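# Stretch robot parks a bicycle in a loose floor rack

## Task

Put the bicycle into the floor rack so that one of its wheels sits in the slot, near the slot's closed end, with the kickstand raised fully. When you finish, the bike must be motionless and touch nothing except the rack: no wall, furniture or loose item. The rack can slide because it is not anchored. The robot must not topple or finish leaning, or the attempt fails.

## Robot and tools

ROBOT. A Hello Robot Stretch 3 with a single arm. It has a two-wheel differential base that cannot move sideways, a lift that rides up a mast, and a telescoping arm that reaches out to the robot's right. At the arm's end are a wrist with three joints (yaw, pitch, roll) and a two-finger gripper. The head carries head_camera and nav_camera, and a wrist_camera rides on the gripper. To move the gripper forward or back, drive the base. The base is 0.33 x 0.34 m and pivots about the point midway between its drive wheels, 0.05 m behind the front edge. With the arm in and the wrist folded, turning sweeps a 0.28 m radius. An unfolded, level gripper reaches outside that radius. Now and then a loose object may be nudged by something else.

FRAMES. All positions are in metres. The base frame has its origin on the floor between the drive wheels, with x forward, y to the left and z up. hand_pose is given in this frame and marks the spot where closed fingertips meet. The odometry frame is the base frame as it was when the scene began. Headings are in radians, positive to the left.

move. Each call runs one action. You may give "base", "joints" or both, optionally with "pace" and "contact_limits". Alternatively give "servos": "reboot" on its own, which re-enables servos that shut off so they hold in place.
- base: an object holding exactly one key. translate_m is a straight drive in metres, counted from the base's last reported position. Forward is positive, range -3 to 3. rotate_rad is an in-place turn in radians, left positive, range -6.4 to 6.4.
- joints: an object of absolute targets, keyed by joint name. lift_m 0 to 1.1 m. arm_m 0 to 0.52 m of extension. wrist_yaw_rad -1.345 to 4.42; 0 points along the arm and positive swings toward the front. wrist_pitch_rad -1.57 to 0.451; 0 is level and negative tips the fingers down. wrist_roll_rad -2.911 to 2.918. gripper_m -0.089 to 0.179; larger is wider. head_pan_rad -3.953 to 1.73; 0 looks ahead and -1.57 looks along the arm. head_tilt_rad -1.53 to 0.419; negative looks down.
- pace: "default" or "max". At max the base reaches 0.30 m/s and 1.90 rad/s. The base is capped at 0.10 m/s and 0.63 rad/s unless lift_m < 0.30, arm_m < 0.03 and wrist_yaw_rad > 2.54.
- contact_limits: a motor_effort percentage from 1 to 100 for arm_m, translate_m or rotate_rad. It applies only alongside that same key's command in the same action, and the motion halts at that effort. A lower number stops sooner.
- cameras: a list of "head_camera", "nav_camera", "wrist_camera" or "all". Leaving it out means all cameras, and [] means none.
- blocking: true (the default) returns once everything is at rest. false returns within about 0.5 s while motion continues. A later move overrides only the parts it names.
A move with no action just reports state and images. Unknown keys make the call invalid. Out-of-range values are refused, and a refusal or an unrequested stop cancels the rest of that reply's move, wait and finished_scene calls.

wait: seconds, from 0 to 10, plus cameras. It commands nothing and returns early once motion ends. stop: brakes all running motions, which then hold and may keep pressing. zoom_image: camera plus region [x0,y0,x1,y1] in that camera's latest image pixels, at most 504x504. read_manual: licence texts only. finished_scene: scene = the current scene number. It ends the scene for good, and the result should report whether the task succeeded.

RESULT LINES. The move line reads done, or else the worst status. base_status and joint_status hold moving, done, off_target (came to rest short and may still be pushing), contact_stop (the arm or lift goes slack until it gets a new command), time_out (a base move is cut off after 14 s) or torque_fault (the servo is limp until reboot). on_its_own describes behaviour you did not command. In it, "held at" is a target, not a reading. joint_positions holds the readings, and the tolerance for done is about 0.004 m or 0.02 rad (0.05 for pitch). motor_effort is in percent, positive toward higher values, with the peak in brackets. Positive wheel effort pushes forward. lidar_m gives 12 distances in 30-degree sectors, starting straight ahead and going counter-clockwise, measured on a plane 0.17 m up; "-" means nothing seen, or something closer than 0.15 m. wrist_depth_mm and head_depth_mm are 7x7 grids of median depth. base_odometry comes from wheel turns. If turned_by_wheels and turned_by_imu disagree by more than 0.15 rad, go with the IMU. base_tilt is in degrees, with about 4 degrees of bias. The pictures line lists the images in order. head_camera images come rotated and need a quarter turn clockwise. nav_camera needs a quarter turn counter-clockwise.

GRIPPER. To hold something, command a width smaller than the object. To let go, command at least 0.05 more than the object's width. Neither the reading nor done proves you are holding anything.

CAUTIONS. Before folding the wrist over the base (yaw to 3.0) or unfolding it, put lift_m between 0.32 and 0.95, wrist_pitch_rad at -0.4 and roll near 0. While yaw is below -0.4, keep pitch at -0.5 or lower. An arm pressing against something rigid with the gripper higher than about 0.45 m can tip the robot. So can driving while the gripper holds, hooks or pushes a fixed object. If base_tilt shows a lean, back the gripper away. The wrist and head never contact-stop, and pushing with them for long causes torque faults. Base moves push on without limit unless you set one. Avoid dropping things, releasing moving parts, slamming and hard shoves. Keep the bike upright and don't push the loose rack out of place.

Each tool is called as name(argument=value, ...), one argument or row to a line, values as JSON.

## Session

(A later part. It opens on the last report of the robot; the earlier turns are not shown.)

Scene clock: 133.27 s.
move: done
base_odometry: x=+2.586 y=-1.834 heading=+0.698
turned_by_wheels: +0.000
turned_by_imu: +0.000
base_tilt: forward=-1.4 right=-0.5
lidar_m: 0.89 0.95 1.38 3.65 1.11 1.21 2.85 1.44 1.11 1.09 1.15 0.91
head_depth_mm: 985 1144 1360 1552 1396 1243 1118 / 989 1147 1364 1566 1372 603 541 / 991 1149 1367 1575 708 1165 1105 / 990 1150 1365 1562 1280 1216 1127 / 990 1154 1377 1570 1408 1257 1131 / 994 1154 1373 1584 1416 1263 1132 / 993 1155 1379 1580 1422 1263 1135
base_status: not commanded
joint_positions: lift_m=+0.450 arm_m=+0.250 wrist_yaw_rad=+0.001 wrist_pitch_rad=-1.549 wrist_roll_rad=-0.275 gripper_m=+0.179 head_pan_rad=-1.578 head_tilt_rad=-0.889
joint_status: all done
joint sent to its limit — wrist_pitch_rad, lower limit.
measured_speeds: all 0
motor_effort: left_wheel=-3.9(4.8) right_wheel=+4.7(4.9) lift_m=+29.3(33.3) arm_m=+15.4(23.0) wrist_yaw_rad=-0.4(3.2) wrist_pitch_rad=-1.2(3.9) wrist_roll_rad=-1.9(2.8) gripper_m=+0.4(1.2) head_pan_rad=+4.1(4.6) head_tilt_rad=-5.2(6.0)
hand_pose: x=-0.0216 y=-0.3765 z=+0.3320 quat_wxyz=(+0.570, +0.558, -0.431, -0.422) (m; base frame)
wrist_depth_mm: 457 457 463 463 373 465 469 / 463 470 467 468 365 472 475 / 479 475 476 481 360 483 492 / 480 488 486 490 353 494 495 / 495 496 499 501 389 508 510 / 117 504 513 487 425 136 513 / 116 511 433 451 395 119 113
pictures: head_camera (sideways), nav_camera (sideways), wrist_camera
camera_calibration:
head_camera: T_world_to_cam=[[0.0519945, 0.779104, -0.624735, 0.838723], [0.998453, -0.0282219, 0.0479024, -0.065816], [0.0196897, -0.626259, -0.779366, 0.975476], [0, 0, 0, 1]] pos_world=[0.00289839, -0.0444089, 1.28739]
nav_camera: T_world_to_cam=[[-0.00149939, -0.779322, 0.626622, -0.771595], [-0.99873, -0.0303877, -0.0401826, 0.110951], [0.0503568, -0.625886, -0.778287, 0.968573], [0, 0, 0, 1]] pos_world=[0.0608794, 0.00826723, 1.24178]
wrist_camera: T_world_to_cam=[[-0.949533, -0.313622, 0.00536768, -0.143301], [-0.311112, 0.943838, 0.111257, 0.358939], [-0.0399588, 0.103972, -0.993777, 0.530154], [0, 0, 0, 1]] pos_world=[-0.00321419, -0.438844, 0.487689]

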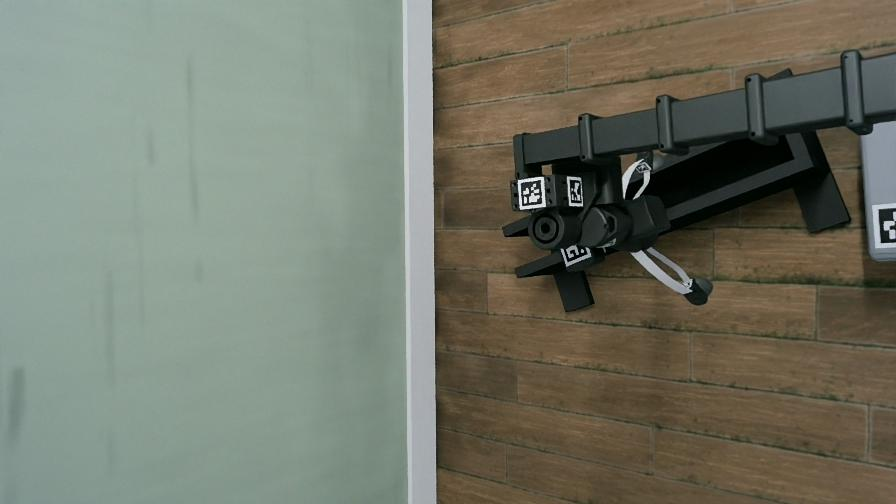

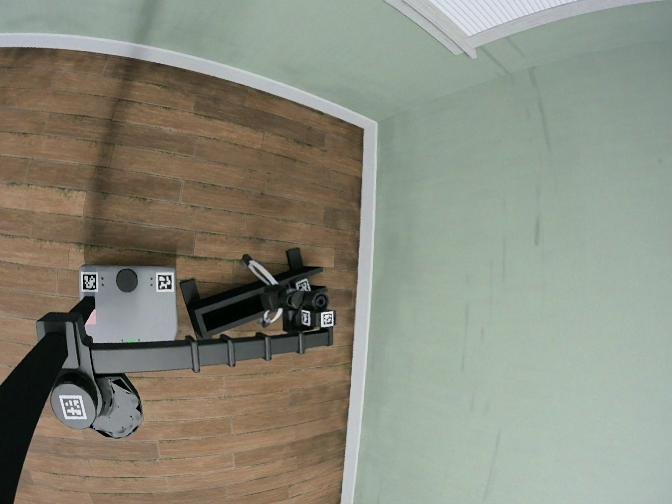

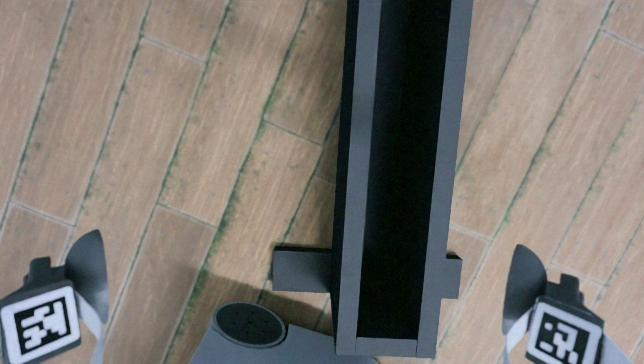

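move(
  base={"translate_m": -0.023},
  joints={"wrist_roll_rad": -0.255, "arm_m": 0.39},
  cameras=[],
)

move(
  joints={"lift_m": 0.3},
)

Scene clock: 143.33 s.
move: done
base_odometry: x=+2.569 y=-1.849 heading=+0.698
turned_by_wheels: +0.000
turned_by_imu: +0.000
base_tilt: forward=-1.3 right=-0.5
lidar_m: 0.92 0.97 1.42 1.12 1.10 1.21 2.84 1.44 1.11 1.09 1.15 0.93
head_depth_mm: 986 1147 1360 1561 1387 1242 1113 / 985 1148 1361 1566 1371 604 541 / 987 1145 1363 799 1229 1191 1085 / 984 1149 1371 1538 1281 1231 1122 / 990 1154 1375 1571 1415 1253 1125 / 991 1150 1376 1574 1417 1261 1131 / 993 1156 1377 1582 1423 1263 1137
base_status: done
joint_positions: lift_m=+0.450 arm_m=+0.390 wrist_yaw_rad=+0.001 wrist_pitch_rad=-1.550 wrist_roll_rad=-0.260 gripper_m=+0.179 head_pan_rad=-1.578 head_tilt_rad=-0.889
joint_status: all done
measured_speeds: all 0
motor_effort: left_wheel=-4.3(8.8) right_wheel=-0.6(3.9) lift_m=+23.0(26.3) arm_m=+15.6(23.6) wrist_yaw_rad=-1.1(2.2) wrist_pitch_rad=-1.1(1.4) wrist_roll_rad=+1.3(2.8) gripper_m=-0.2(1.0) head_pan_rad=+3.5(4.5) head_tilt_rad=-5.0(5.9)
hand_pose: x=-0.0216 y=-0.5163 z=+0.3320 quat_wxyz=(+0.567, +0.555, -0.435, -0.427) (m; base frame)
wrist_depth_mm: 453 459 459 313 439 463 468 / 464 467 467 437 471 475 478 / 474 481 479 414 485 485 483 / 485 489 489 400 490 492 494 / 486 493 497 384 496 500 506 / 117 506 509 370 512 136 515 / 116 520 512 360 520 119 114
pictures: none
No camera images: "cameras" was empty.

Scene clock: 145.53 s.
move: done
base_odometry: x=+2.569 y=-1.849 heading=+0.698
turned_by_wheels: +0.000
turned_by_imu: +0.000
base_tilt: forward=-1.4 right=-0.4
lidar_m: 0.92 0.97 1.41 1.12 1.10 1.21 2.83 1.44 1.10 1.09 1.15 0.93
head_depth_mm: 984 1141 1362 1560 1394 1239 1121 / 987 1143 1363 1559 1397 1221 683 / 988 1148 1363 1562 922 1149 1078 / 989 1149 1368 1571 1067 1231 1121 / 987 1149 1371 1571 1413 1260 1131 / 992 1153 1377 1576 1412 1262 1135 / 993 1156 1377 1588 1425 1261 1136
base_status: not commanded
joint_positions: lift_m=+0.300 arm_m=+0.390 wrist_yaw_rad=+0.001 wrist_pitch_rad=-1.550 wrist_roll_rad=-0.260 gripper_m=+0.179 head_pan_rad=-1.578 head_tilt_rad=-0.889
joint_status: all done
measured_speeds: all 0
motor_effort: left_wheel=-3.7(4.4) right_wheel=-0.7(0.8) lift_m=+17.0(22.9) arm_m=+12.5(16.2) wrist_yaw_rad=-0.6(2.3) wrist_pitch_rad=-1.0(1.3) wrist_roll_rad=+1.3(1.6) gripper_m=+0.3(1.5) head_pan_rad=+4.0(4.6) head_tilt_rad=-5.2(5.8)
hand_pose: x=-0.0216 y=-0.5163 z=+0.1820 quat_wxyz=(+0.567, +0.555, -0.435, -0.427) (m; base frame)
wrist_depth_mm: 317 318 319 170 181 322 325 / 324 323 325 172 199 330 333 / 331 331 330 176 197 336 337 / 333 333 338 179 193 344 343 / 340 342 342 182 191 351 352 / 117 350 351 186 214 139 358 / 116 359 358 214 208 119 113
pictures: head_camera (sideways), nav_camera (sideways), wrist_camera
camera_calibration:
head_camera: T_world_to_cam=[[0.0519503, 0.779113, -0.624727, 0.838713], [0.998455, -0.0281657, 0.0479021, -0.0658157], [0.0197253, -0.62625, -0.779373, 0.975484], [0, 0, 0, 1]] pos_world=[0.00290091, -0.044409, 1.28738]
nav_camera: T_world_to_cam=[[-0.00145522, -0.779329, 0.626614, -0.771585], [-0.998728, -0.030444, -0.040183, 0.110952], [0.0503924, -0.625875, -0.778293, 0.968581], [0, 0, 0, 1]] pos_world=[0.0608789, 0.00827095, 1.24178]
wrist_camera: T_world_to_cam=[[-0.954221, -0.299064, 0.00487359, -0.178848], [-0.296674, 0.948416, 0.111763, 0.510191], [-0.0380465, 0.105201, -0.993723, 0.396303], [0, 0, 0, 1]] pos_world=[-0.00422191, -0.579052, 0.337667]

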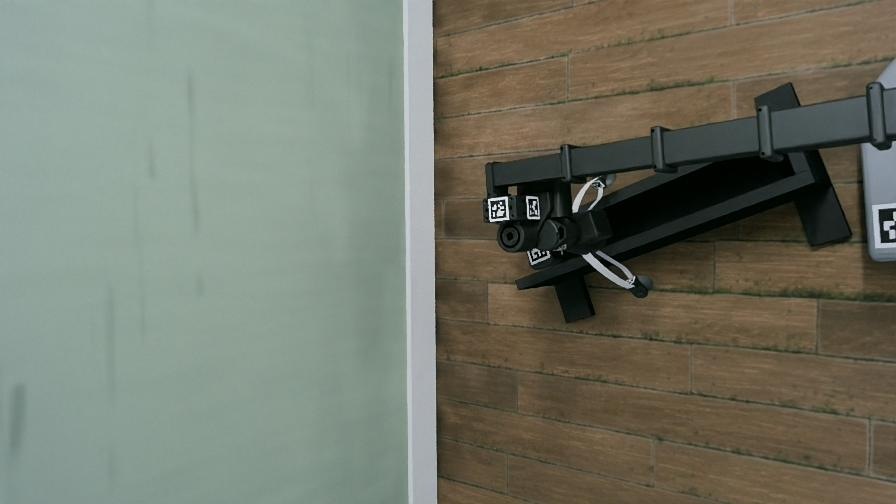

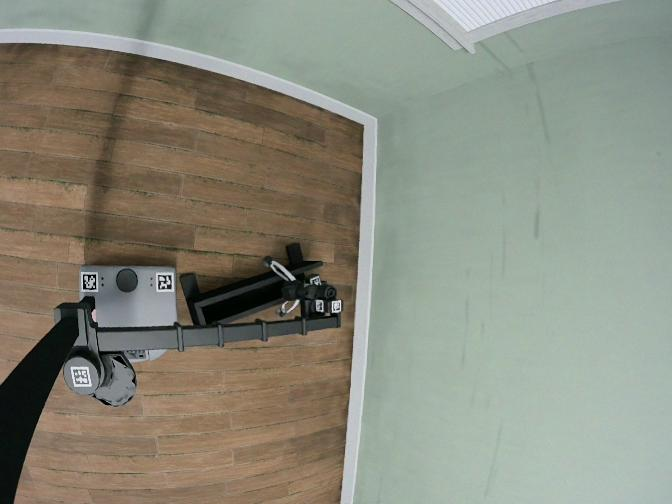

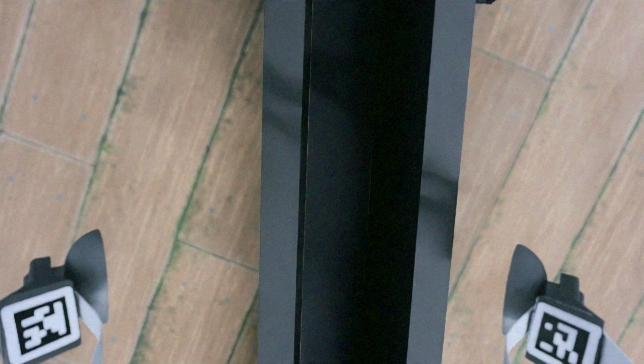

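move(
  base={"translate_m": -0.023},
  cameras=[],
)

move(
  joints={"lift_m": 0.215, "wrist_roll_rad": -0.25},
)

Scene clock: 152.83 s.
move: done
base_odometry: x=+2.551 y=-1.864 heading=+0.698
turned_by_wheels: +0.000
turned_by_imu: +0.000
base_tilt: forward=-1.3 right=-0.5
lidar_m: 0.94 1.00 1.44 1.10 1.10 1.21 2.81 1.44 1.11 1.08 1.15 0.96
head_depth_mm: 984 1139 1367 1552 1392 1241 1114 / 983 1142 1363 1562 1395 1223 683 / 988 1146 1369 1562 921 1130 1035 / 984 1144 1364 1568 1065 1213 1110 / 989 1148 1370 1573 1395 1256 1123 / 989 1148 1369 1580 1413 1261 1135 / 991 1151 1378 1592 1422 1266 1137
base_status: done
joint_positions: lift_m=+0.300 arm_m=+0.390 wrist_yaw_rad=+0.001 wrist_pitch_rad=-1.550 wrist_roll_rad=-0.260 gripper_m=+0.179 head_pan_rad=-1.578 head_tilt_rad=-0.889
joint_status: not commanded
measured_speeds: all 0
motor_effort: left_wheel=-3.3(8.2) right_wheel=-0.9(4.0) lift_m=+16.9(17.7) arm_m=+7.4(9.1) wrist_yaw_rad=-1.0(2.4) wrist_pitch_rad=-1.2(1.3) wrist_roll_rad=+1.5(1.6) gripper_m=+0.1(1.0) head_pan_rad=+4.4(4.4) head_tilt_rad=-4.9(5.6)
hand_pose: x=-0.0216 y=-0.5163 z=+0.1820 quat_wxyz=(+0.567, +0.555, -0.435, -0.427) (m; base frame)
wrist_depth_mm: 317 316 169 - 211 323 327 / 321 324 173 - 208 327 329 / 327 329 176 - 201 338 336 / 336 336 180 - 192 343 345 / 339 343 184 316 347 351 351 / 117 349 189 299 355 139 358 / 116 357 195 283 360 119 113
pictures: none
No camera images: "cameras" was empty.

Scene clock: 154.43 s.
move: done
base_odometry: x=+2.551 y=-1.864 heading=+0.698
turned_by_wheels: +0.000
turned_by_imu: +0.000
base_tilt: forward=-1.4 right=-0.4
lidar_m: 0.94 1.00 1.45 1.10 1.10 1.20 2.81 1.43 1.10 1.08 1.15 0.95
head_depth_mm: 983 1144 1359 1543 1393 1239 1119 / 980 1143 1360 1558 1401 1242 938 / 986 1147 1370 1566 985 1126 1013 / 987 1149 1369 1565 1237 1213 1111 / 990 1151 1370 1571 1391 1259 1132 / 992 1152 1379 1583 1417 1256 1134 / 990 1152 1381 1586 1423 1265 1133
base_status: not commanded
joint_positions: lift_m=+0.215 arm_m=+0.390 wrist_yaw_rad=+0.001 wrist_pitch_rad=-1.550 wrist_roll_rad=-0.256 gripper_m=+0.179 head_pan_rad=-1.578 head_tilt_rad=-0.889
joint_status: all done
measured_speeds: all 0
motor_effort: left_wheel=-3.0(3.8) right_wheel=-0.6(1.0) lift_m=+17.4(19.7) arm_m=+5.0(7.8) wrist_yaw_rad=-0.2(2.6) wrist_pitch_rad=-1.2(1.3) wrist_roll_rad=+1.9(3.1) gripper_m=+0.4(1.2) head_pan_rad=+3.6(4.7) head_tilt_rad=-5.5(5.6)
hand_pose: x=-0.0216 y=-0.5163 z=+0.0970 quat_wxyz=(+0.566, +0.554, -0.436, -0.428) (m; base frame)
wrist_depth_mm: 238 88 116 - 124 89 243 / 241 89 118 - 140 92 248 / 246 91 141 - 138 93 254 / 252 93 123 - 116 95 259 / 255 95 125 - 115 144 262 / 117 97 153 - 112 133 268 / 116 99 131 - 110 116 114
pictures: head_camera (sideways), nav_camera (sideways), wrist_camera
camera_calibration:
head_camera: T_world_to_cam=[[0.0519411, 0.779114, -0.624727, 0.838713], [0.998455, -0.0281539, 0.0479021, -0.0658157], [0.0197327, -0.62625, -0.779373, 0.975484], [0, 0, 0, 1]] pos_world=[0.00290144, -0.044409, 1.28738]
nav_camera: T_world_to_cam=[[-0.00144602, -0.779329, 0.626614, -0.771585], [-0.998728, -0.0304558, -0.040183, 0.110952], [0.0503998, -0.625875, -0.778293, 0.968581], [0, 0, 0, 1]] pos_world=[0.0608788, 0.0082716, 1.24178]
wrist_camera: T_world_to_cam=[[-0.955302, -0.295593, 0.00480394, -0.176658], [-0.293232, 0.949489, 0.111739, 0.520322], [-0.0375905, 0.105336, -0.993726, 0.311912], [0, 0, 0, 1]] pos_world=[-0.00446212, -0.579114, 0.252664]

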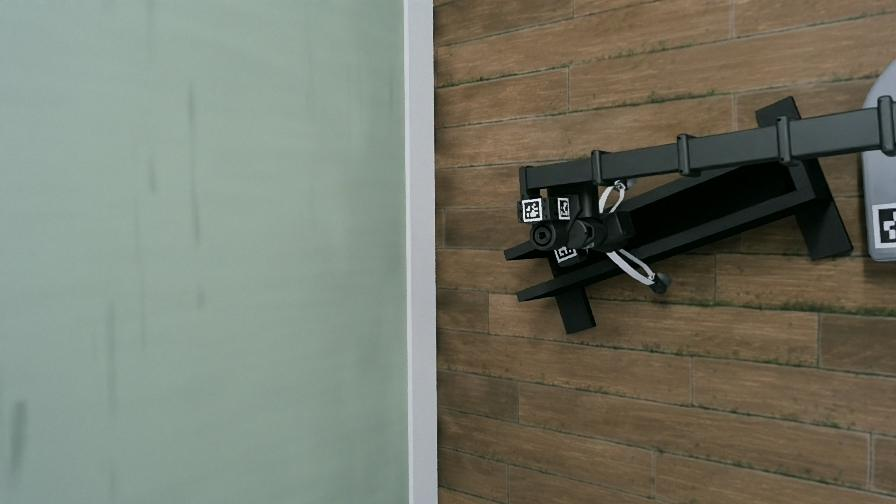

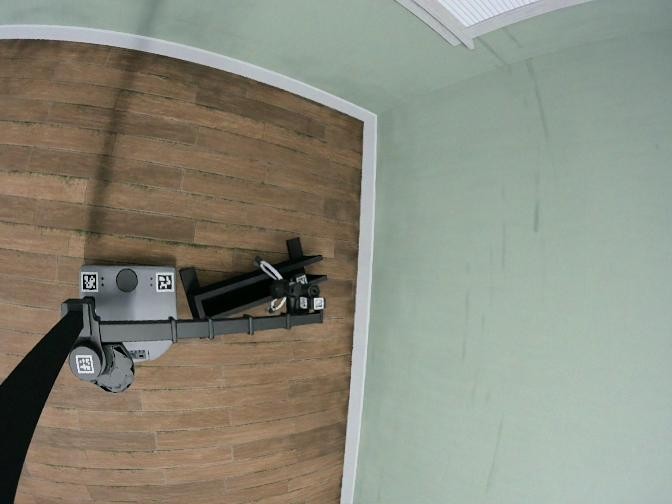

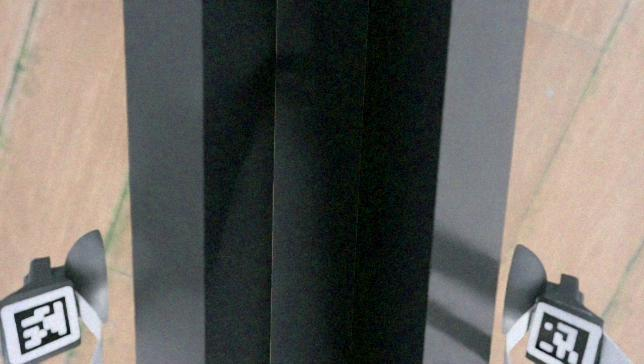

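move(
  joints={"gripper_m": 0.03},
  cameras=["wrist_camera"],
)

move(
  joints={"lift_m": 0.245},
)

Scene clock: 159.07 s.
move: done
base_odometry: x=+2.551 y=-1.864 heading=+0.698
turned_by_wheels: +0.000
turned_by_imu: +0.000
base_tilt: forward=-1.4 right=-0.5
lidar_m: 0.94 1.00 1.44 1.10 1.10 1.20 2.81 1.44 1.10 1.08 1.15 0.96
head_depth_mm: 983 1145 1356 1555 1395 1242 1117 / 986 1141 1361 1558 1394 1244 938 / 985 1144 1368 1558 985 1128 1011 / 988 1150 1375 1565 1218 1216 1114 / 988 1148 1371 1572 1396 1260 1129 / 988 1147 1371 1570 1416 1261 1133 / 989 1158 1376 1587 1429 1265 1137
base_status: not commanded
joint_positions: lift_m=+0.215 arm_m=+0.390 wrist_yaw_rad=+0.001 wrist_pitch_rad=-1.550 wrist_roll_rad=-0.256 gripper_m=+0.032 head_pan_rad=-1.578 head_tilt_rad=-0.889
joint_status: all done
measured_speeds: all 0
motor_effort: left_wheel=-3.8(4.6) right_wheel=+6.5(6.6) lift_m=+17.2(17.8) arm_m=-1.4(2.0) wrist_yaw_rad=-0.5(1.8) wrist_pitch_rad=-1.0(1.4) wrist_roll_rad=+1.7(2.1) gripper_m=-43.2(99.6) head_pan_rad=+3.7(4.6) head_tilt_rad=-4.7(5.6)
hand_pose: x=-0.0216 y=-0.5161 z=+0.0970 quat_wxyz=(+0.566, +0.554, -0.436, -0.428) (m; base frame)
wrist_depth_mm: 238 88 120 - 120 90 245 / 241 - 123 - 137 93 250 / 246 92 146 - 133 94 255 / 251 93 149 - 113 255 259 / 257 95 129 - 111 262 264 / 120 98 157 - 109 114 269 / 109 100 135 - 108 112 274
pictures: wrist_camera
camera_calibration:
wrist_camera: T_world_to_cam=[[-0.955308, -0.295576, 0.00456808, -0.176567], [-0.293212, 0.949405, 0.112498, 0.520009], [-0.0375888, 0.106131, -0.993641, 0.312308], [0, 0, 0, 1]] pos_world=[-0.00446344, -0.579034, 0.252628]

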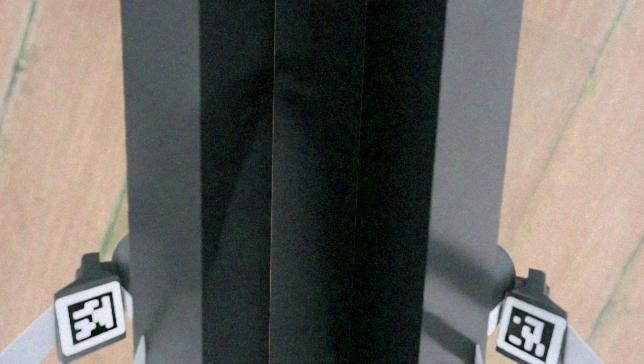

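Scene clock: 160.33 s.
move: done
base_odometry: x=+2.551 y=-1.864 heading=+0.698
turned_by_wheels: +0.000
turned_by_imu: +0.001
base_tilt: forward=-1.3 right=-0.4
lidar_m: 0.94 1.00 1.44 1.09 1.10 1.20 2.81 1.43 1.10 1.08 1.15 0.96
head_depth_mm: 981 1140 1360 1556 1390 1236 1118 / 986 1147 1367 1561 1399 1220 938 / 988 1149 1370 1566 966 1111 1012 / 990 1151 1368 1571 1147 1230 1113 / 992 1152 1373 1570 1392 1250 1129 / 993 1159 1378 1581 1415 1258 1131 / 993 1151 1377 1585 1417 1264 1135
base_status: not commanded
joint_positions: lift_m=+0.245 arm_m=+0.390 wrist_yaw_rad=+0.000 wrist_pitch_rad=-1.547 wrist_roll_rad=-0.252 gripper_m=+0.038 head_pan_rad=-1.578 head_tilt_rad=-0.891
joint_status: all done
measured_speeds: all 0
on_its_own: gripper_m is held at +0.037, not at your +0.030, by its stall guard, which is not easing now
motor_effort: left_wheel=+0.1(4.6) right_wheel=-1.6(6.5) lift_m=+28.3(43.6) arm_m=-2.8(3.3) wrist_yaw_rad=+0.8(2.2) wrist_pitch_rad=-1.6(2.8) wrist_roll_rad=+0.5(1.8) gripper_m=-14.9(43.9) head_pan_rad=+3.9(4.5) head_tilt_rad=-3.6(5.4)
hand_pose: x=-0.0216 y=-0.5170 z=+0.1270 quat_wxyz=(+0.565, +0.552, -0.438, -0.429) (m; base frame)
wrist_depth_mm: 267 266 123 - 119 271 273 / 272 272 124 - 122 277 279 / 275 276 151 - 124 282 283 / 281 283 131 - 126 288 290 / 286 287 134 - 128 295 295 / 292 122 139 269 131 299 302 / 296 117 143 256 133 118 308
pictures: head_camera (sideways), nav_camera (sideways), wrist_camera
camera_calibration:
head_camera: T_world_to_cam=[[0.0516478, 0.780904, -0.622513, 0.83583], [0.998465, -0.0278985, 0.0478423, -0.0657377], [0.0199931, -0.624028, -0.781146, 0.977788], [0, 0, 0, 1]] pos_world=[0.00291912, -0.0443689, 1.28726]
nav_camera: T_world_to_cam=[[-0.00115264, -0.781104, 0.6244, -0.768702], [-0.998715, -0.0307329, -0.0402895, 0.11109], [0.05066, -0.623644, -0.780065, 0.970883], [0, 0, 0, 1]] pos_world=[0.0608767, 0.00846357, 1.24181]
wrist_camera: T_world_to_cam=[[-0.956889, -0.290402, 0.00552813, -0.174431], [-0.288096, 0.951368, 0.109086, 0.519071], [-0.036938, 0.10279, -0.994017, 0.340515], [0, 0, 0, 1]] pos_world=[-0.00479114, -0.579484, 0.282818]

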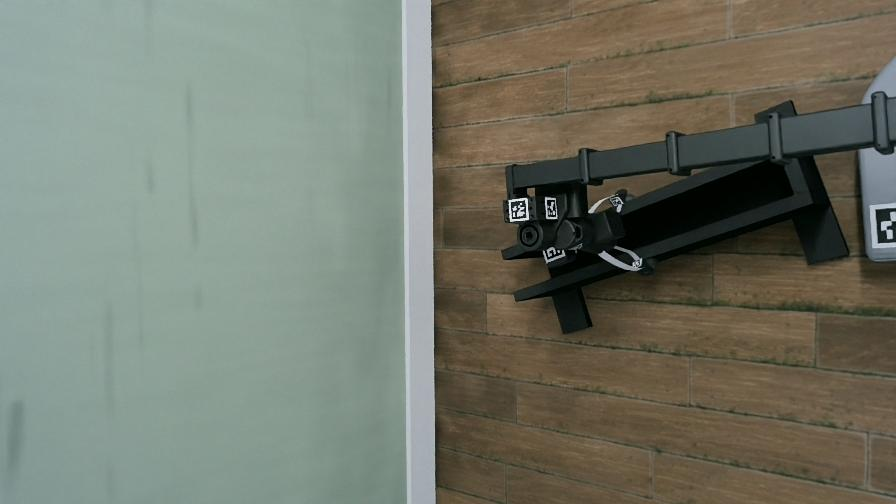

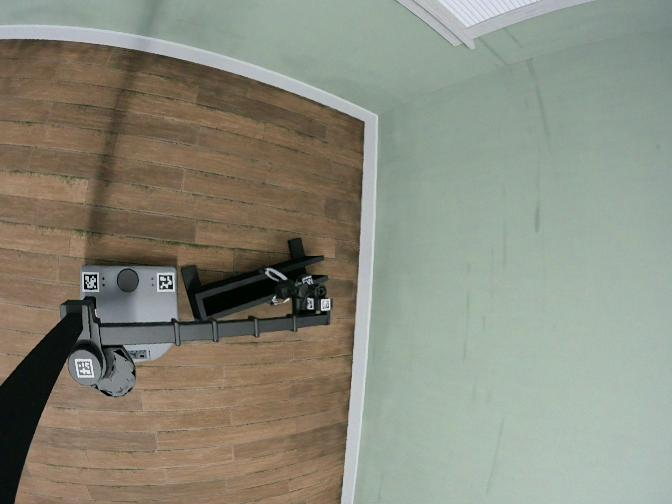

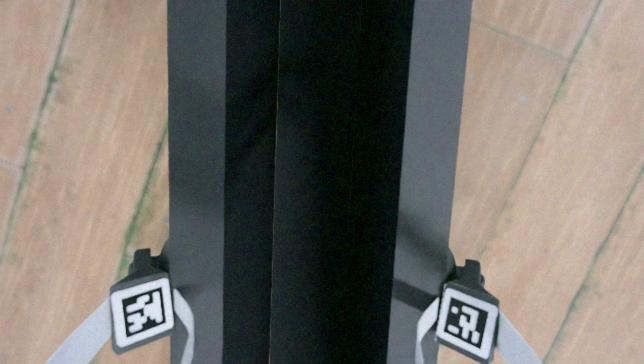

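move(
  joints={"gripper_m": 0.15},
  cameras=[],
)

move(
  joints={"lift_m": 0.205},
  cameras=[],
)

move(
  joints={"gripper_m": -0.06},
  cameras=["wrist_camera"],
)

move(
  joints={"lift_m": 0.225},
)

Scene clock: 166.37 s.
move: done
base_odometry: x=+2.551 y=-1.864 heading=+0.698
turned_by_wheels: +0.000
turned_by_imu: +0.000
base_tilt: forward=-1.3 right=-0.4
lidar_m: 0.94 1.00 1.44 1.10 1.10 1.20 2.81 1.43 1.10 1.08 1.15 0.96
head_depth_mm: 984 1143 1368 1557 1387 1239 1115 / 987 1147 1364 1557 1398 1219 936 / 988 1148 1368 1563 965 1108 1012 / 990 1151 1366 1575 1168 1216 1107 / 991 1150 1382 1571 1386 1259 1128 / 992 1154 1376 1584 1412 1260 1129 / 991 1155 1374 1586 1424 1263 1140
base_status: not commanded
joint_positions: lift_m=+0.245 arm_m=+0.390 wrist_yaw_rad=+0.000 wrist_pitch_rad=-1.548 wrist_roll_rad=-0.252 gripper_m=+0.150 head_pan_rad=-1.578 head_tilt_rad=-0.891
joint_status: all done
measured_speeds: all 0
motor_effort: left_wheel=-0.1(0.9) right_wheel=-1.9(1.9) lift_m=+31.2(31.7) arm_m=-10.3(10.4) wrist_yaw_rad=+0.0(1.6) wrist_pitch_rad=-1.5(1.8) wrist_roll_rad=+0.3(0.8) gripper_m=-0.1(81.4) head_pan_rad=+3.3(4.5) head_tilt_rad=-3.5(4.3)
hand_pose: x=-0.0216 y=-0.5166 z=+0.1269 quat_wxyz=(+0.565, +0.553, -0.438, -0.429) (m; base frame)
wrist_depth_mm: 264 266 122 - 119 270 273 / 269 269 124 - 121 277 277 / 275 276 151 - 123 282 284 / 281 281 134 - 125 288 289 / 284 148 135 - 127 293 295 / 129 128 139 268 131 140 299 / 110 130 143 254 133 117 307
pictures: none
No camera images: "cameras" was empty.

Scene clock: 167.43 s.
move: contact_stop
base_odometry: x=+2.551 y=-1.864 heading=+0.698
turned_by_wheels: +0.000
turned_by_imu: +0.000
base_tilt: forward=-1.3 right=-0.5
lidar_m: 0.94 0.99 1.45 1.10 1.10 1.20 2.81 1.43 1.10 1.08 1.15 0.96
head_depth_mm: 985 1140 1362 1560 1391 1237 1114 / 989 1146 1364 1562 1392 1241 950 / 988 1145 1368 1561 990 1108 1013 / 991 1146 1372 1572 1208 1216 1111 / 989 1148 1377 1573 1391 1256 1129 / 991 1151 1375 1575 1416 1261 1129 / 994 1156 1377 1581 1422 1261 1132
base_status: not commanded
joint_positions: lift_m=+0.207 arm_m=+0.390 wrist_yaw_rad=+0.000 wrist_pitch_rad=-1.555 wrist_roll_rad=-0.252 gripper_m=+0.150 head_pan_rad=-1.578 head_tilt_rad=-0.891
joint_status: lift_m contact_stop (moved -0.038 of -0.040)
measured_speeds: all 0
on_its_own: lift_m is slack since a contact_stop
motor_effort: left_wheel=+0.1(0.6) right_wheel=-1.6(1.8) lift_m=+25.9(31.3) arm_m=-11.6(12.7) wrist_yaw_rad=+1.0(1.5) wrist_pitch_rad=+0.0(1.4) wrist_roll_rad=+0.6(0.6) gripper_m=-3.0(3.6) head_pan_rad=+3.4(4.3) head_tilt_rad=-3.6(4.8)
hand_pose: x=-0.0216 y=-0.5150 z=+0.0886 quat_wxyz=(+0.563, +0.554, -0.436, -0.430) (m; base frame)
wrist_depth_mm: 230 80 122 - 118 82 235 / 234 82 144 - 133 83 240 / 239 84 150 - 130 85 246 / 243 85 153 - 110 87 250 / 248 87 134 - 106 89 254 / 117 89 139 - 119 91 260 / 113 90 141 - 117 113 265
pictures: none
No camera images: "cameras" was empty.

not run: a stop that you did not command came earlier in this reply.

not run: a stop that you did not command came earlier in this reply.

move(
  joints={"lift_m": 0.212},
  cameras=["wrist_camera"],
)

move(
  joints={"gripper_m": -0.06},
  cameras=["wrist_camera"],
)

move(
  joints={"lift_m": 0.227},
)

Scene clock: 170.97 s.
move: done
base_odometry: x=+2.551 y=-1.864 heading=+0.698
turned_by_wheels: +0.000
turned_by_imu: +0.000
base_tilt: forward=-1.3 right=-0.4
lidar_m: 0.94 1.00 1.44 1.09 1.10 1.20 2.81 1.43 1.11 1.08 1.15 0.96
head_depth_mm: 985 1139 1365 1555 1392 1237 1111 / 987 1145 1364 1558 1396 1240 950 / 987 1144 1372 1560 982 1109 1012 / 985 1146 1372 1573 1227 1232 1110 / 991 1154 1372 1582 1391 1252 1133 / 991 1151 1375 1585 1413 1254 1132 / 994 1157 1381 1583 1416 1260 1134
base_status: not commanded
joint_positions: lift_m=+0.212 arm_m=+0.390 wrist_yaw_rad=+0.000 wrist_pitch_rad=-1.553 wrist_roll_rad=-0.252 gripper_m=+0.150 head_pan_rad=-1.578 head_tilt_rad=-0.891
joint_status: all done
measured_speeds: all 0
motor_effort: left_wheel=+0.7(0.7) right_wheel=-1.7(2.0) lift_m=+36.2(36.8) arm_m=-14.1(15.6) wrist_yaw_rad=-0.2(1.2) wrist_pitch_rad=-0.2(1.1) wrist_roll_rad=+0.5(0.7) gripper_m=-4.0(4.2) head_pan_rad=+3.7(4.5) head_tilt_rad=-4.3(4.4)
hand_pose: x=-0.0216 y=-0.5155 z=+0.0941 quat_wxyz=(+0.564, +0.554, -0.437, -0.430) (m; base frame)
wrist_depth_mm: 232 84 123 - 118 86 239 / 238 - 144 - 155 88 244 / 243 88 151 - 130 248 250 / 248 90 154 - 109 252 255 / 252 92 136 - 106 257 261 / 119 94 140 - 103 96 265 / 112 96 143 257 102 113 270
pictures: wrist_camera
camera_calibration:
wrist_camera: T_world_to_cam=[[-0.956887, -0.290435, 0.00379914, -0.173653], [-0.288101, 0.950701, 0.114742, 0.520312], [-0.036937, 0.108701, -0.993388, 0.310616], [0, 0, 0, 1]] pos_world=[-0.00479068, -0.578861, 0.24952]

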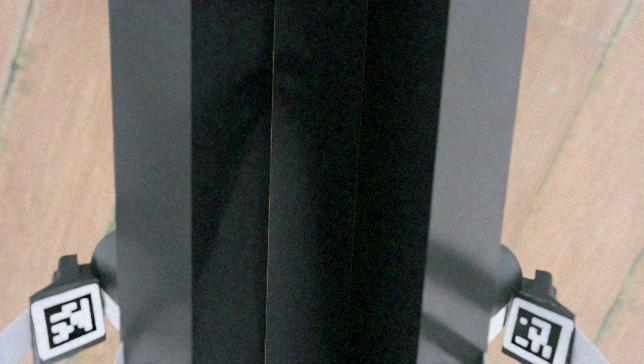

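Scene clock: 174.60 s.
move: done
base_odometry: x=+2.551 y=-1.864 heading=+0.698
turned_by_wheels: +0.000
turned_by_imu: +0.000
base_tilt: forward=-1.3 right=-0.5
lidar_m: 0.94 1.00 1.45 1.10 1.10 1.20 2.81 1.43 1.10 1.08 1.15 0.96
head_depth_mm: 986 1144 1369 1553 1392 1235 1120 / 990 1146 1365 1564 1396 1237 953 / 990 1147 1371 1569 983 1110 1011 / 988 1147 1370 1569 1214 1209 1113 / 990 1154 1370 1573 1390 1253 1128 / 994 1155 1382 1577 1415 1258 1130 / 993 1157 1380 1581 1418 1262 1139
base_status: not commanded
joint_positions: lift_m=+0.212 arm_m=+0.390 wrist_yaw_rad=+0.000 wrist_pitch_rad=-1.554 wrist_roll_rad=-0.252 gripper_m=-0.056 head_pan_rad=-1.578 head_tilt_rad=-0.891
joint_status: all done
measured_speeds: all 0
motor_effort: left_wheel=+0.2(0.6) right_wheel=-1.5(1.9) lift_m=+23.6(36.5) arm_m=+4.1(13.5) wrist_yaw_rad=-0.1(1.7) wrist_pitch_rad=-0.5(0.8) wrist_roll_rad=+0.4(0.8) gripper_m=-73.2(99.9) head_pan_rad=+3.0(4.5) head_tilt_rad=-4.0(4.6)
hand_pose: x=-0.0216 y=-0.5151 z=+0.0941 quat_wxyz=(+0.563, +0.554, -0.436, -0.430) (m; base frame)
wrist_depth_mm: 234 85 122 - 119 87 241 / 239 - 144 - 157 89 245 / 243 89 151 - 131 248 252 / 247 90 154 - 110 253 255 / 254 93 135 - 106 257 261 / 120 95 141 - 104 113 268 / 111 97 142 204 102 112 271
pictures: wrist_camera
camera_calibration:
wrist_camera: T_world_to_cam=[[-0.956885, -0.290447, 0.00338678, -0.173515], [-0.288109, 0.950535, 0.116091, 0.519748], [-0.0369375, 0.11011, -0.993233, 0.311335], [0, 0, 0, 1]] pos_world=[-0.0047902, -0.578717, 0.249478]

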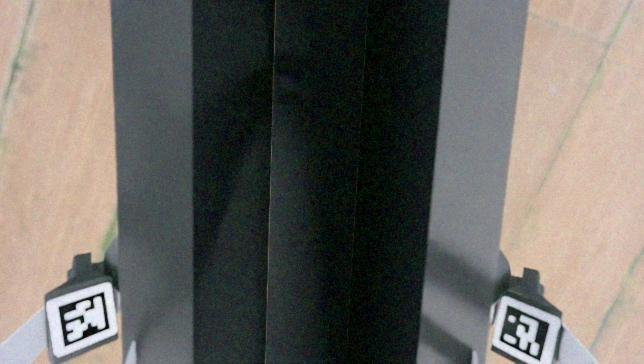

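Scene clock: 175.43 s.
move: done
base_odometry: x=+2.551 y=-1.864 heading=+0.698
turned_by_wheels: +0.000
turned_by_imu: +0.000
base_tilt: forward=-1.3 right=-0.5
lidar_m: 0.94 1.00 1.44 1.10 1.10 1.20 2.81 1.43 0.40 0.36 1.15 0.96
head_depth_mm: 982 1143 1362 1560 1394 1241 1111 / 984 1146 1367 1558 1394 1238 940 / 987 1145 1369 1558 968 1109 1011 / 987 1151 1370 1568 1211 1211 1117 / 988 1149 1374 1574 1383 1260 1124 / 992 1155 1375 1582 1413 1260 1132 / 993 1150 1382 1577 1416 1259 1133
base_status: not commanded
joint_positions: lift_m=+0.227 arm_m=+0.390 wrist_yaw_rad=+0.000 wrist_pitch_rad=-1.546 wrist_roll_rad=-0.252 gripper_m=-0.052 head_pan_rad=-1.578 head_tilt_rad=-0.891
joint_status: all done
measured_speeds: all 0
on_its_own: gripper_m is held at -0.055, not at your -0.060, by its stall guard, which is still easing
motor_effort: left_wheel=-1.1(1.1) right_wheel=+0.3(1.9) lift_m=+42.7(46.3) arm_m=+7.5(7.6) wrist_yaw_rad=+0.6(1.0) wrist_pitch_rad=-1.8(2.0) wrist_roll_rad=+0.5(0.7) gripper_m=-44.3(73.2) head_pan_rad=+3.4(4.1) head_tilt_rad=-4.1(4.8)
hand_pose: x=-0.0216 y=-0.5172 z=+0.1089 quat_wxyz=(+0.566, +0.552, -0.438, -0.428) (m; base frame)
wrist_depth_mm: 247 83 123 - 118 84 255 / 251 85 144 - 156 87 260 / 256 87 151 - 130 89 265 / 262 89 133 - 109 92 270 / 266 92 135 - 95 271 275 / 120 95 141 - 103 112 281 / 110 98 143 257 102 111 287
pictures: head_camera (sideways), nav_camera (sideways), wrist_camera
camera_calibration:
head_camera: T_world_to_cam=[[0.0516467, 0.780904, -0.622513, 0.83583], [0.998465, -0.0278971, 0.0478423, -0.0657377], [0.0199939, -0.624028, -0.781146, 0.977788], [0, 0, 0, 1]] pos_world=[0.00291918, -0.0443689, 1.28726]
nav_camera: T_world_to_cam=[[-0.00115152, -0.781104, 0.6244, -0.768703], [-0.998715, -0.0307344, -0.0402895, 0.11109], [0.0506608, -0.623644, -0.780065, 0.970883], [0, 0, 0, 1]] pos_world=[0.0608767, 0.00846364, 1.24181]
wrist_camera: T_world_to_cam=[[-0.95693, -0.290261, 0.00581212, -0.174357], [-0.287962, 0.951516, 0.108147, 0.521442], [-0.0369213, 0.101816, -0.994118, 0.322096], [0, 0, 0, 1]] pos_world=[-0.00479988, -0.579564, 0.264822]

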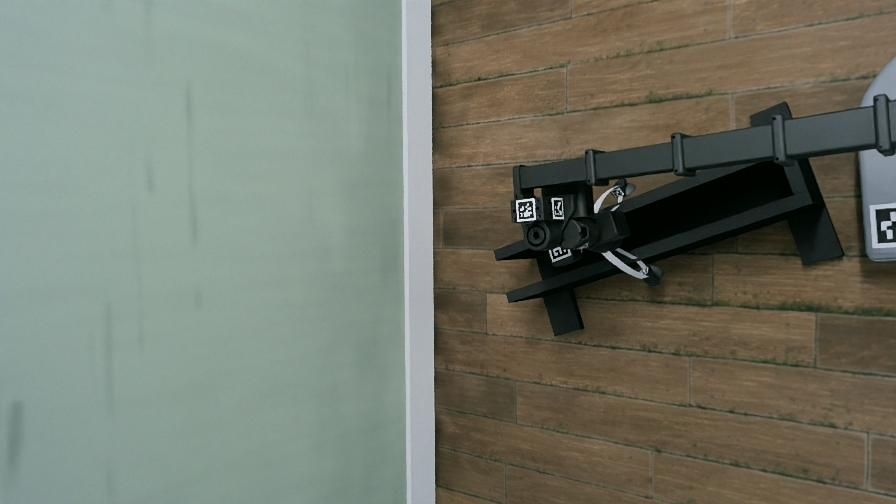

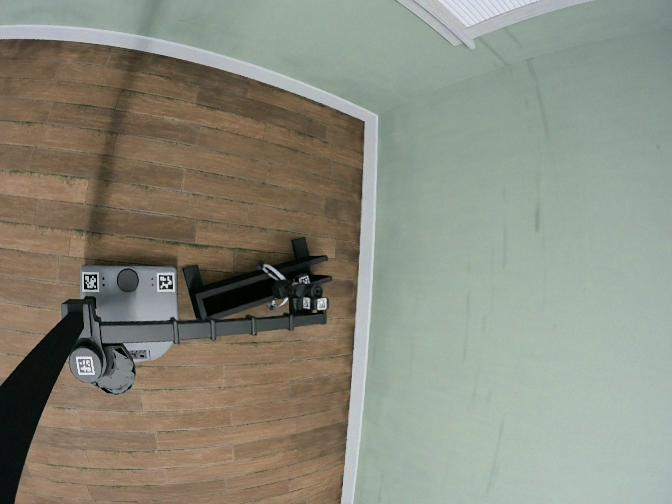

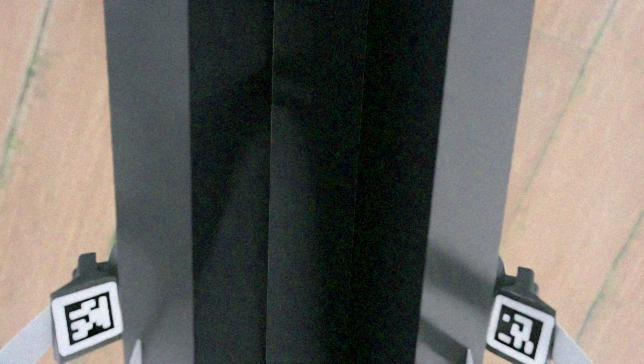

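wait(
  seconds=1.0,
  cameras=["wrist_camera"],
)

Scene clock: 178.83 s.
base_odometry: x=+2.551 y=-1.864 heading=+0.698
turned_by_wheels: +0.000
turned_by_imu: +0.000
base_tilt: forward=-1.3 right=-0.4
lidar_m: 0.94 1.00 1.45 1.10 1.09 1.21 2.81 1.43 0.40 0.36 1.15 0.96
head_depth_mm: 982 1138 1361 1552 1394 1239 1113 / 985 1142 1363 1558 1393 1239 940 / 987 1152 1363 1558 970 1108 1010 / 987 1148 1379 1563 1212 1217 1113 / 990 1153 1380 1576 1387 1249 1130 / 992 1151 1374 1574 1418 1254 1136 / 993 1156 1378 1589 1433 1260 1134
base_status: not commanded
joint_positions: lift_m=+0.227 arm_m=+0.390 wrist_yaw_rad=+0.000 wrist_pitch_rad=-1.546 wrist_roll_rad=-0.252 gripper_m=-0.032 head_pan_rad=-1.578 head_tilt_rad=-0.891
joint_status: all done
measured_speeds: all 0
on_its_own: gripper_m is held at -0.031, not at your -0.060, by its stall guard, which is still easing
motor_effort: left_wheel=-0.9(1.1) right_wheel=+0.1(1.9) lift_m=+43.5(46.3) arm_m=+16.2(7.6) wrist_yaw_rad=-0.1(1.0) wrist_pitch_rad=-1.8(2.0) wrist_roll_rad=+0.3(0.7) gripper_m=-5.6(73.2) head_pan_rad=+3.1(4.1) head_tilt_rad=-3.3(4.8)
hand_pose: x=-0.0216 y=-0.5173 z=+0.1090 quat_wxyz=(+0.566, +0.552, -0.438, -0.428) (m; base frame)
wrist_depth_mm: 247 83 123 - 119 84 254 / 253 85 145 - 156 87 259 / 256 87 151 - 130 89 265 / 261 89 133 - 109 92 269 / 267 92 136 - 95 272 276 / 120 95 141 - 103 97 282 / 110 98 143 257 102 112 287
wait: 1.00 s; at rest from the start
pictures: wrist_camera
camera_calibration:
wrist_camera: T_world_to_cam=[[-0.95693, -0.290262, 0.00581215, -0.174362], [-0.287963, 0.951516, 0.108147, 0.521457], [-0.0369213, 0.101815, -0.994118, 0.322107], [0, 0, 0, 1]] pos_world=[-0.00479986, -0.579581, 0.264832]

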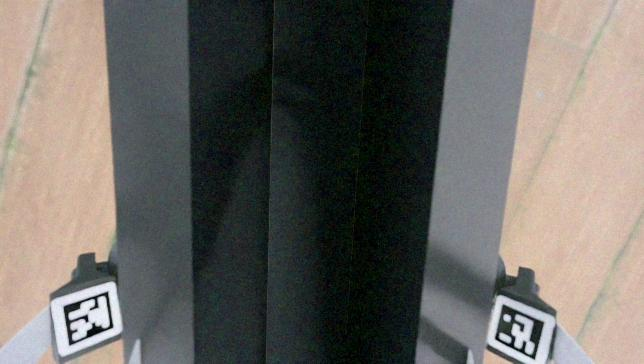

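move(
  joints={"gripper_m": -0.07, "wrist_roll_rad": -1.57},
  cameras=["wrist_camera"],
)

move(
  joints={"gripper_m": -0.07, "arm_m": 0.25},
)

Scene clock: 185.97 s.
move: done
base_odometry: x=+2.551 y=-1.864 heading=+0.698
turned_by_wheels: +0.000
turned_by_imu: +0.000
base_tilt: forward=-1.3 right=-0.4
lidar_m: 0.94 1.00 1.44 1.10 1.10 1.21 2.82 1.43 0.48 0.46 0.48 0.96
head_depth_mm: 984 1146 1369 1555 1393 1236 1113 / 988 1144 1361 1562 1394 1201 938 / 988 1147 1369 1564 971 1185 1106 / 988 1147 1374 1576 1243 1212 1124 / 994 1146 1377 1573 1411 1219 1126 / 991 1157 1374 1580 1414 1240 1129 / 991 1156 1376 1577 1426 1262 1137
base_status: not commanded
joint_positions: lift_m=+0.227 arm_m=+0.390 wrist_yaw_rad=+0.002 wrist_pitch_rad=-1.545 wrist_roll_rad=-1.573 gripper_m=-0.066 head_pan_rad=-1.578 head_tilt_rad=-0.891
joint_status: all done
measured_speeds: all 0
motor_effort: left_wheel=-0.3(1.1) right_wheel=+0.2(0.3) lift_m=+42.9(43.6) arm_m=+14.4(16.5) wrist_yaw_rad=-1.7(7.8) wrist_pitch_rad=-1.9(2.1) wrist_roll_rad=+0.8(10.7) gripper_m=-74.5(99.6) head_pan_rad=+3.6(4.5) head_tilt_rad=-3.7(4.6)
hand_pose: x=-0.0214 y=-0.5175 z=+0.1089 quat_wxyz=(+0.716, +0.698, +0.002, +0.001) (m; base frame)
wrist_depth_mm: 246 82 123 - 118 84 254 / 250 84 144 - 156 87 259 / 256 87 151 - 131 89 264 / 261 89 133 - 109 91 270 / 267 92 136 - 95 272 277 / 119 95 141 - 103 112 282 / 110 98 143 256 102 112 289
pictures: wrist_camera
camera_calibration:
wrist_camera: T_world_to_cam=[[0.0472434, -0.998625, 0.0227154, -0.52115], [-0.990196, -0.0438277, 0.132631, -0.0110301], [-0.131453, -0.0287586, -0.990905, 0.252185], [0, 0, 0, 1]] pos_world=[0.0468493, -0.513664, 0.263192]

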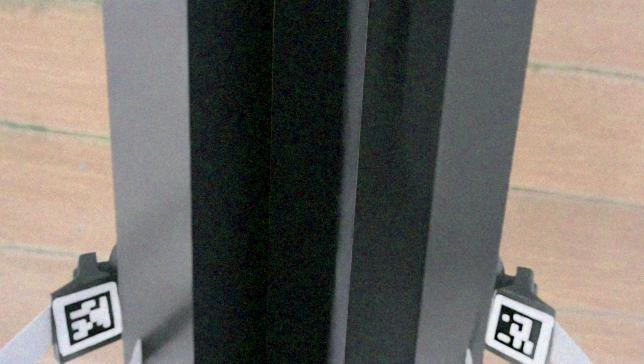

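Scene clock: 188.27 s.
move: off_target
base_odometry: x=+2.551 y=-1.864 heading=+0.698
turned_by_wheels: +0.000
turned_by_imu: +0.000
base_tilt: forward=-1.4 right=-0.4
lidar_m: 0.94 1.00 1.44 1.10 1.10 1.20 2.81 1.43 0.33 0.32 0.33 0.96
head_depth_mm: 983 1143 1364 1555 1391 1223 1114 / 984 1148 1367 1560 1398 1166 940 / 990 1147 1365 1558 1395 904 1103 / 988 1151 1374 1569 1403 1046 1124 / 991 1149 1373 1574 1408 1116 1124 / 988 1156 1380 1580 1413 1235 1117 / 991 1151 1378 1583 1420 1263 1137
base_status: not commanded
joint_positions: lift_m=+0.227 arm_m=+0.250 wrist_yaw_rad=+0.002 wrist_pitch_rad=-1.542 wrist_roll_rad=-1.573 gripper_m=-0.052 head_pan_rad=-1.578 head_tilt_rad=-0.891
joint_status: gripper_m off_target (ended at -0.052, target -0.070); the others done
measured_speeds: all 0
on_its_own: gripper_m is held at -0.052, not at your -0.070, by its stall guard, which is still easing
motor_effort: left_wheel=-0.8(1.1) right_wheel=+0.2(0.3) lift_m=+42.2(43.4) arm_m=-15.0(21.5) wrist_yaw_rad=-1.3(2.7) wrist_pitch_rad=-2.3(2.8) wrist_roll_rad=+0.8(1.2) gripper_m=-19.4(75.6) head_pan_rad=+4.0(4.3) head_tilt_rad=-3.9(4.6)
hand_pose: x=-0.0214 y=-0.3783 z=+0.1089 quat_wxyz=(+0.717, +0.697, +0.002, +0.001) (m; base frame)
wrist_depth_mm: 245 82 123 - 118 84 255 / 250 84 145 - 155 87 262 / 255 87 151 - 130 89 265 / 259 89 133 - 109 92 272 / 266 92 135 - 95 273 277 / 120 95 141 - 103 97 283 / 110 98 143 256 102 112 290
pictures: head_camera (sideways), nav_camera (sideways), wrist_camera
camera_calibration:
head_camera: T_world_to_cam=[[0.0516466, 0.780904, -0.622513, 0.83583], [0.998465, -0.027897, 0.0478423, -0.0657377], [0.019994, -0.624028, -0.781146, 0.977788], [0, 0, 0, 1]] pos_world=[0.00291919, -0.0443689, 1.28726]
nav_camera: T_world_to_cam=[[-0.00115142, -0.781104, 0.6244, -0.768702], [-0.998715, -0.0307345, -0.0402895, 0.11109], [0.0506609, -0.623644, -0.780065, 0.970883], [0, 0, 0, 1]] pos_world=[0.0608767, 0.00846365, 1.24181]
wrist_camera: T_world_to_cam=[[0.0472461, -0.998547, 0.02592, -0.382478], [-0.990197, -0.0434048, 0.132764, -0.00477575], [-0.131446, -0.0319385, -0.990809, 0.25492], [0, 0, 0, 1]] pos_world=[0.04685, -0.373988, 0.263125]

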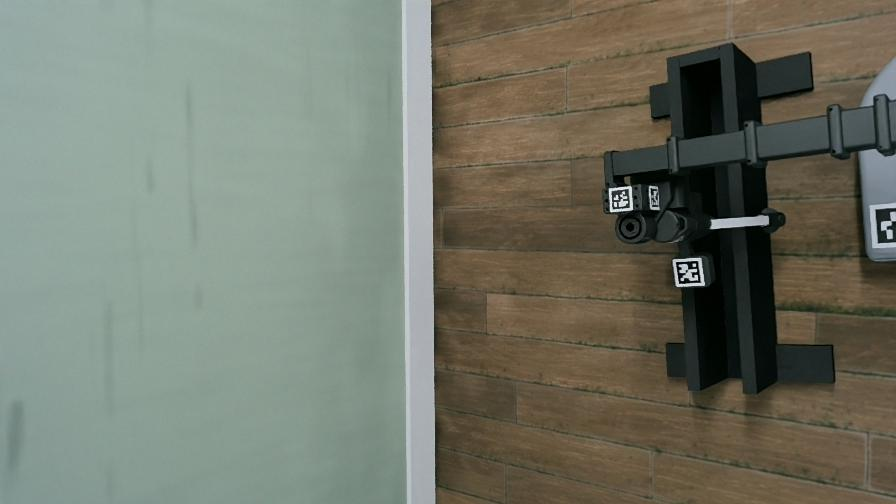

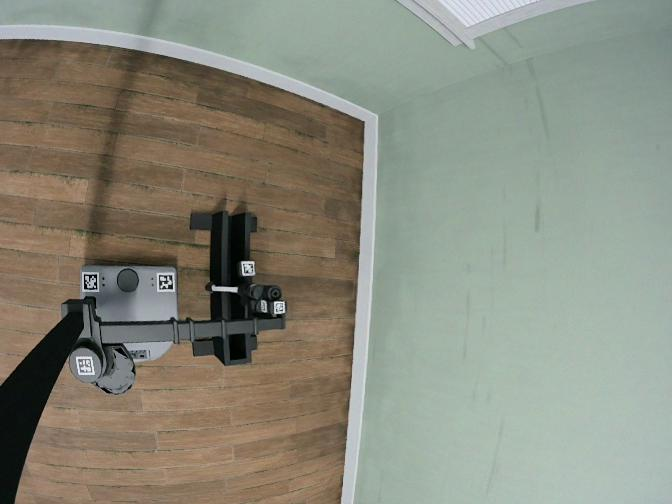

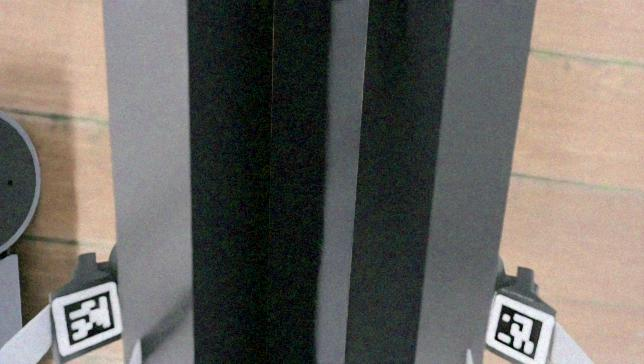

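move(
  joints={"gripper_m": -0.08, "arm_m": 0.22, "head_pan_rad": -1.2},
  base={"rotate_rad": 1.159},
  cameras=["wrist_camera", "nav_camera"],
)

move(
  joints={"gripper_m": -0.07},
  base={"translate_m": 0.677},
  cameras=["wrist_camera"],
)

Scene clock: 206.27 s.
move: done
base_odometry: x=+2.551 y=-1.864 heading=+1.857
turned_by_wheels: +1.159
turned_by_imu: +1.138
base_tilt: forward=-1.3 right=-0.4
lidar_m: 1.65 1.09 1.10 1.42 2.55 1.32 1.09 1.08 0.30 0.29 0.30 1.04
head_depth_mm: 855 999 1197 1479 1387 1218 1050 / 850 994 1191 1482 1394 861 1074 / 845 993 1184 1466 1403 1192 1106 / 834 987 1183 1459 1405 1152 1122 / 847 984 1176 1456 1404 1251 1126 / 843 979 1170 1438 1417 1262 1130 / 840 975 1163 1430 1424 1262 1131
base_status: done
joint_positions: lift_m=+0.227 arm_m=+0.220 wrist_yaw_rad=+0.002 wrist_pitch_rad=-1.542 wrist_roll_rad=-1.573 gripper_m=-0.076 head_pan_rad=-1.208 head_tilt_rad=-0.891
joint_status: all done
measured_speeds: all 0
motor_effort: left_wheel=-3.5(9.2) right_wheel=+4.1(9.2) lift_m=+41.6(42.3) arm_m=-14.3(20.4) wrist_yaw_rad=-1.7(2.9) wrist_pitch_rad=-2.5(2.8) wrist_roll_rad=+0.6(1.1) gripper_m=-78.3(98.9) head_pan_rad=+3.6(5.8) head_tilt_rad=-3.7(4.5)
hand_pose: x=-0.0214 y=-0.3484 z=+0.1089 quat_wxyz=(+0.717, +0.697, +0.002, +0.001) (m; base frame)
wrist_depth_mm: 245 82 123 - 118 84 256 / 249 84 145 - 155 87 261 / 224 87 151 - 130 89 267 / 225 89 133 - 109 92 272 / 228 92 135 - 95 273 280 / 120 95 142 - 103 112 285 / 110 98 143 255 102 112 289
pictures: nav_camera (sideways), wrist_camera
camera_calibration:
nav_camera: T_world_to_cam=[[0.280989, -0.728814, 0.6244, -0.770424], [-0.920228, -0.389304, -0.0402895, 0.110612], [0.272445, -0.563269, -0.780065, 0.96953], [0, 0, 0, 1]] pos_world=[0.0541243, 0.0276728, 1.24181]
wrist_camera: T_world_to_cam=[[0.0468421, -0.998553, 0.0264324, -0.352723], [-0.990215, -0.0429362, 0.132782, -0.00331238], [-0.131455, -0.0323935, -0.990793, 0.255706], [0, 0, 0, 1]] pos_world=[0.0468562, -0.344071, 0.263115]

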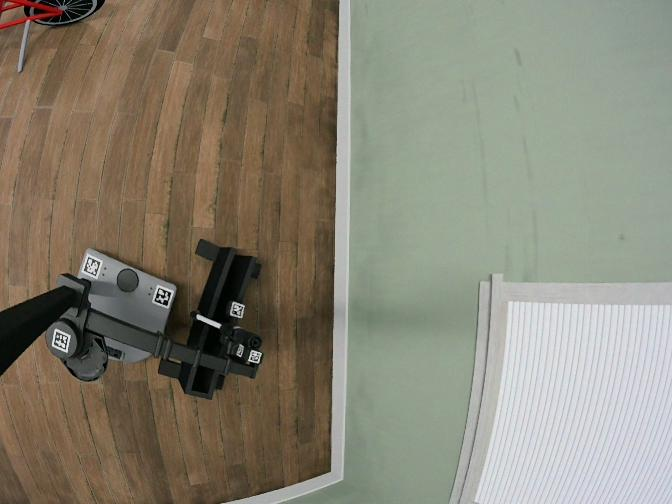

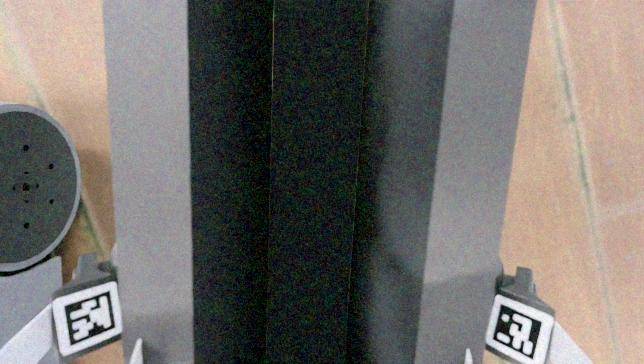

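Scene clock: 214.17 s.
move: off_target
base_odometry: x=+2.360 y=-1.215 heading=+1.857
turned_by_wheels: +0.000
turned_by_imu: +0.001
base_tilt: forward=-1.3 right=-0.4
lidar_m: 1.25 3.01 0.71 0.71 1.45 2.09 1.72 1.67 0.30 0.29 0.30 0.79
head_depth_mm: 642 746 893 1111 1344 1217 1052 / 639 743 888 1104 1350 863 1070 / 636 740 881 1100 1353 1192 1103 / 633 735 880 1091 1345 1156 1126 / 632 735 876 1084 1335 1253 1123 / 631 730 871 1078 1343 1257 1128 / 628 729 867 1070 1345 1260 1137
base_status: done
joint_positions: lift_m=+0.227 arm_m=+0.220 wrist_yaw_rad=+0.002 wrist_pitch_rad=-1.542 wrist_roll_rad=-1.573 gripper_m=-0.024 head_pan_rad=-1.208 head_tilt_rad=-0.891
joint_status: gripper_m off_target (ended at -0.024, target -0.070)
measured_speeds: all 0
on_its_own: gripper_m is held at -0.026, not at your -0.070, by its stall guard, which is still easing
motor_effort: left_wheel=-1.0(4.4) right_wheel=+4.0(8.3) lift_m=+41.0(41.9) arm_m=-10.4(15.2) wrist_yaw_rad=-1.4(3.3) wrist_pitch_rad=-2.7(3.0) wrist_roll_rad=+0.9(1.1) gripper_m=-37.9(75.6) head_pan_rad=+4.1(4.8) head_tilt_rad=-4.4(4.8)
hand_pose: x=-0.0214 y=-0.3484 z=+0.1089 quat_wxyz=(+0.717, +0.697, +0.002, +0.001) (m; base frame)
wrist_depth_mm: 245 82 123 - 118 84 255 / 250 84 145 - 155 87 262 / 224 87 151 - 130 89 267 / 226 89 133 - 109 92 273 / 229 92 136 - 95 274 278 / 120 95 140 - 103 97 284 / 110 98 143 255 102 112 289
pictures: wrist_camera
camera_calibration:
wrist_camera: T_world_to_cam=[[0.0468433, -0.998552, 0.0264323, -0.352722], [-0.990215, -0.0429373, 0.132782, -0.00331277], [-0.131455, -0.0323936, -0.990793, 0.255706], [0, 0, 0, 1]] pos_world=[0.0468562, -0.344071, 0.263115]

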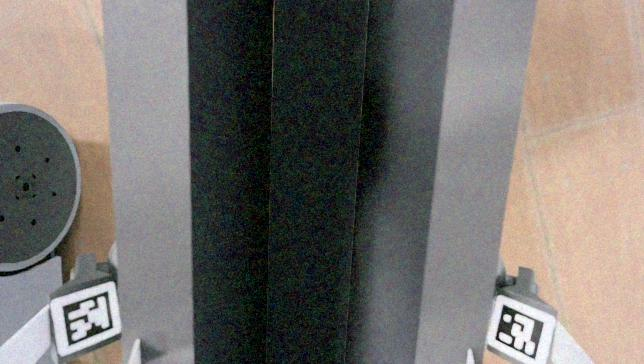

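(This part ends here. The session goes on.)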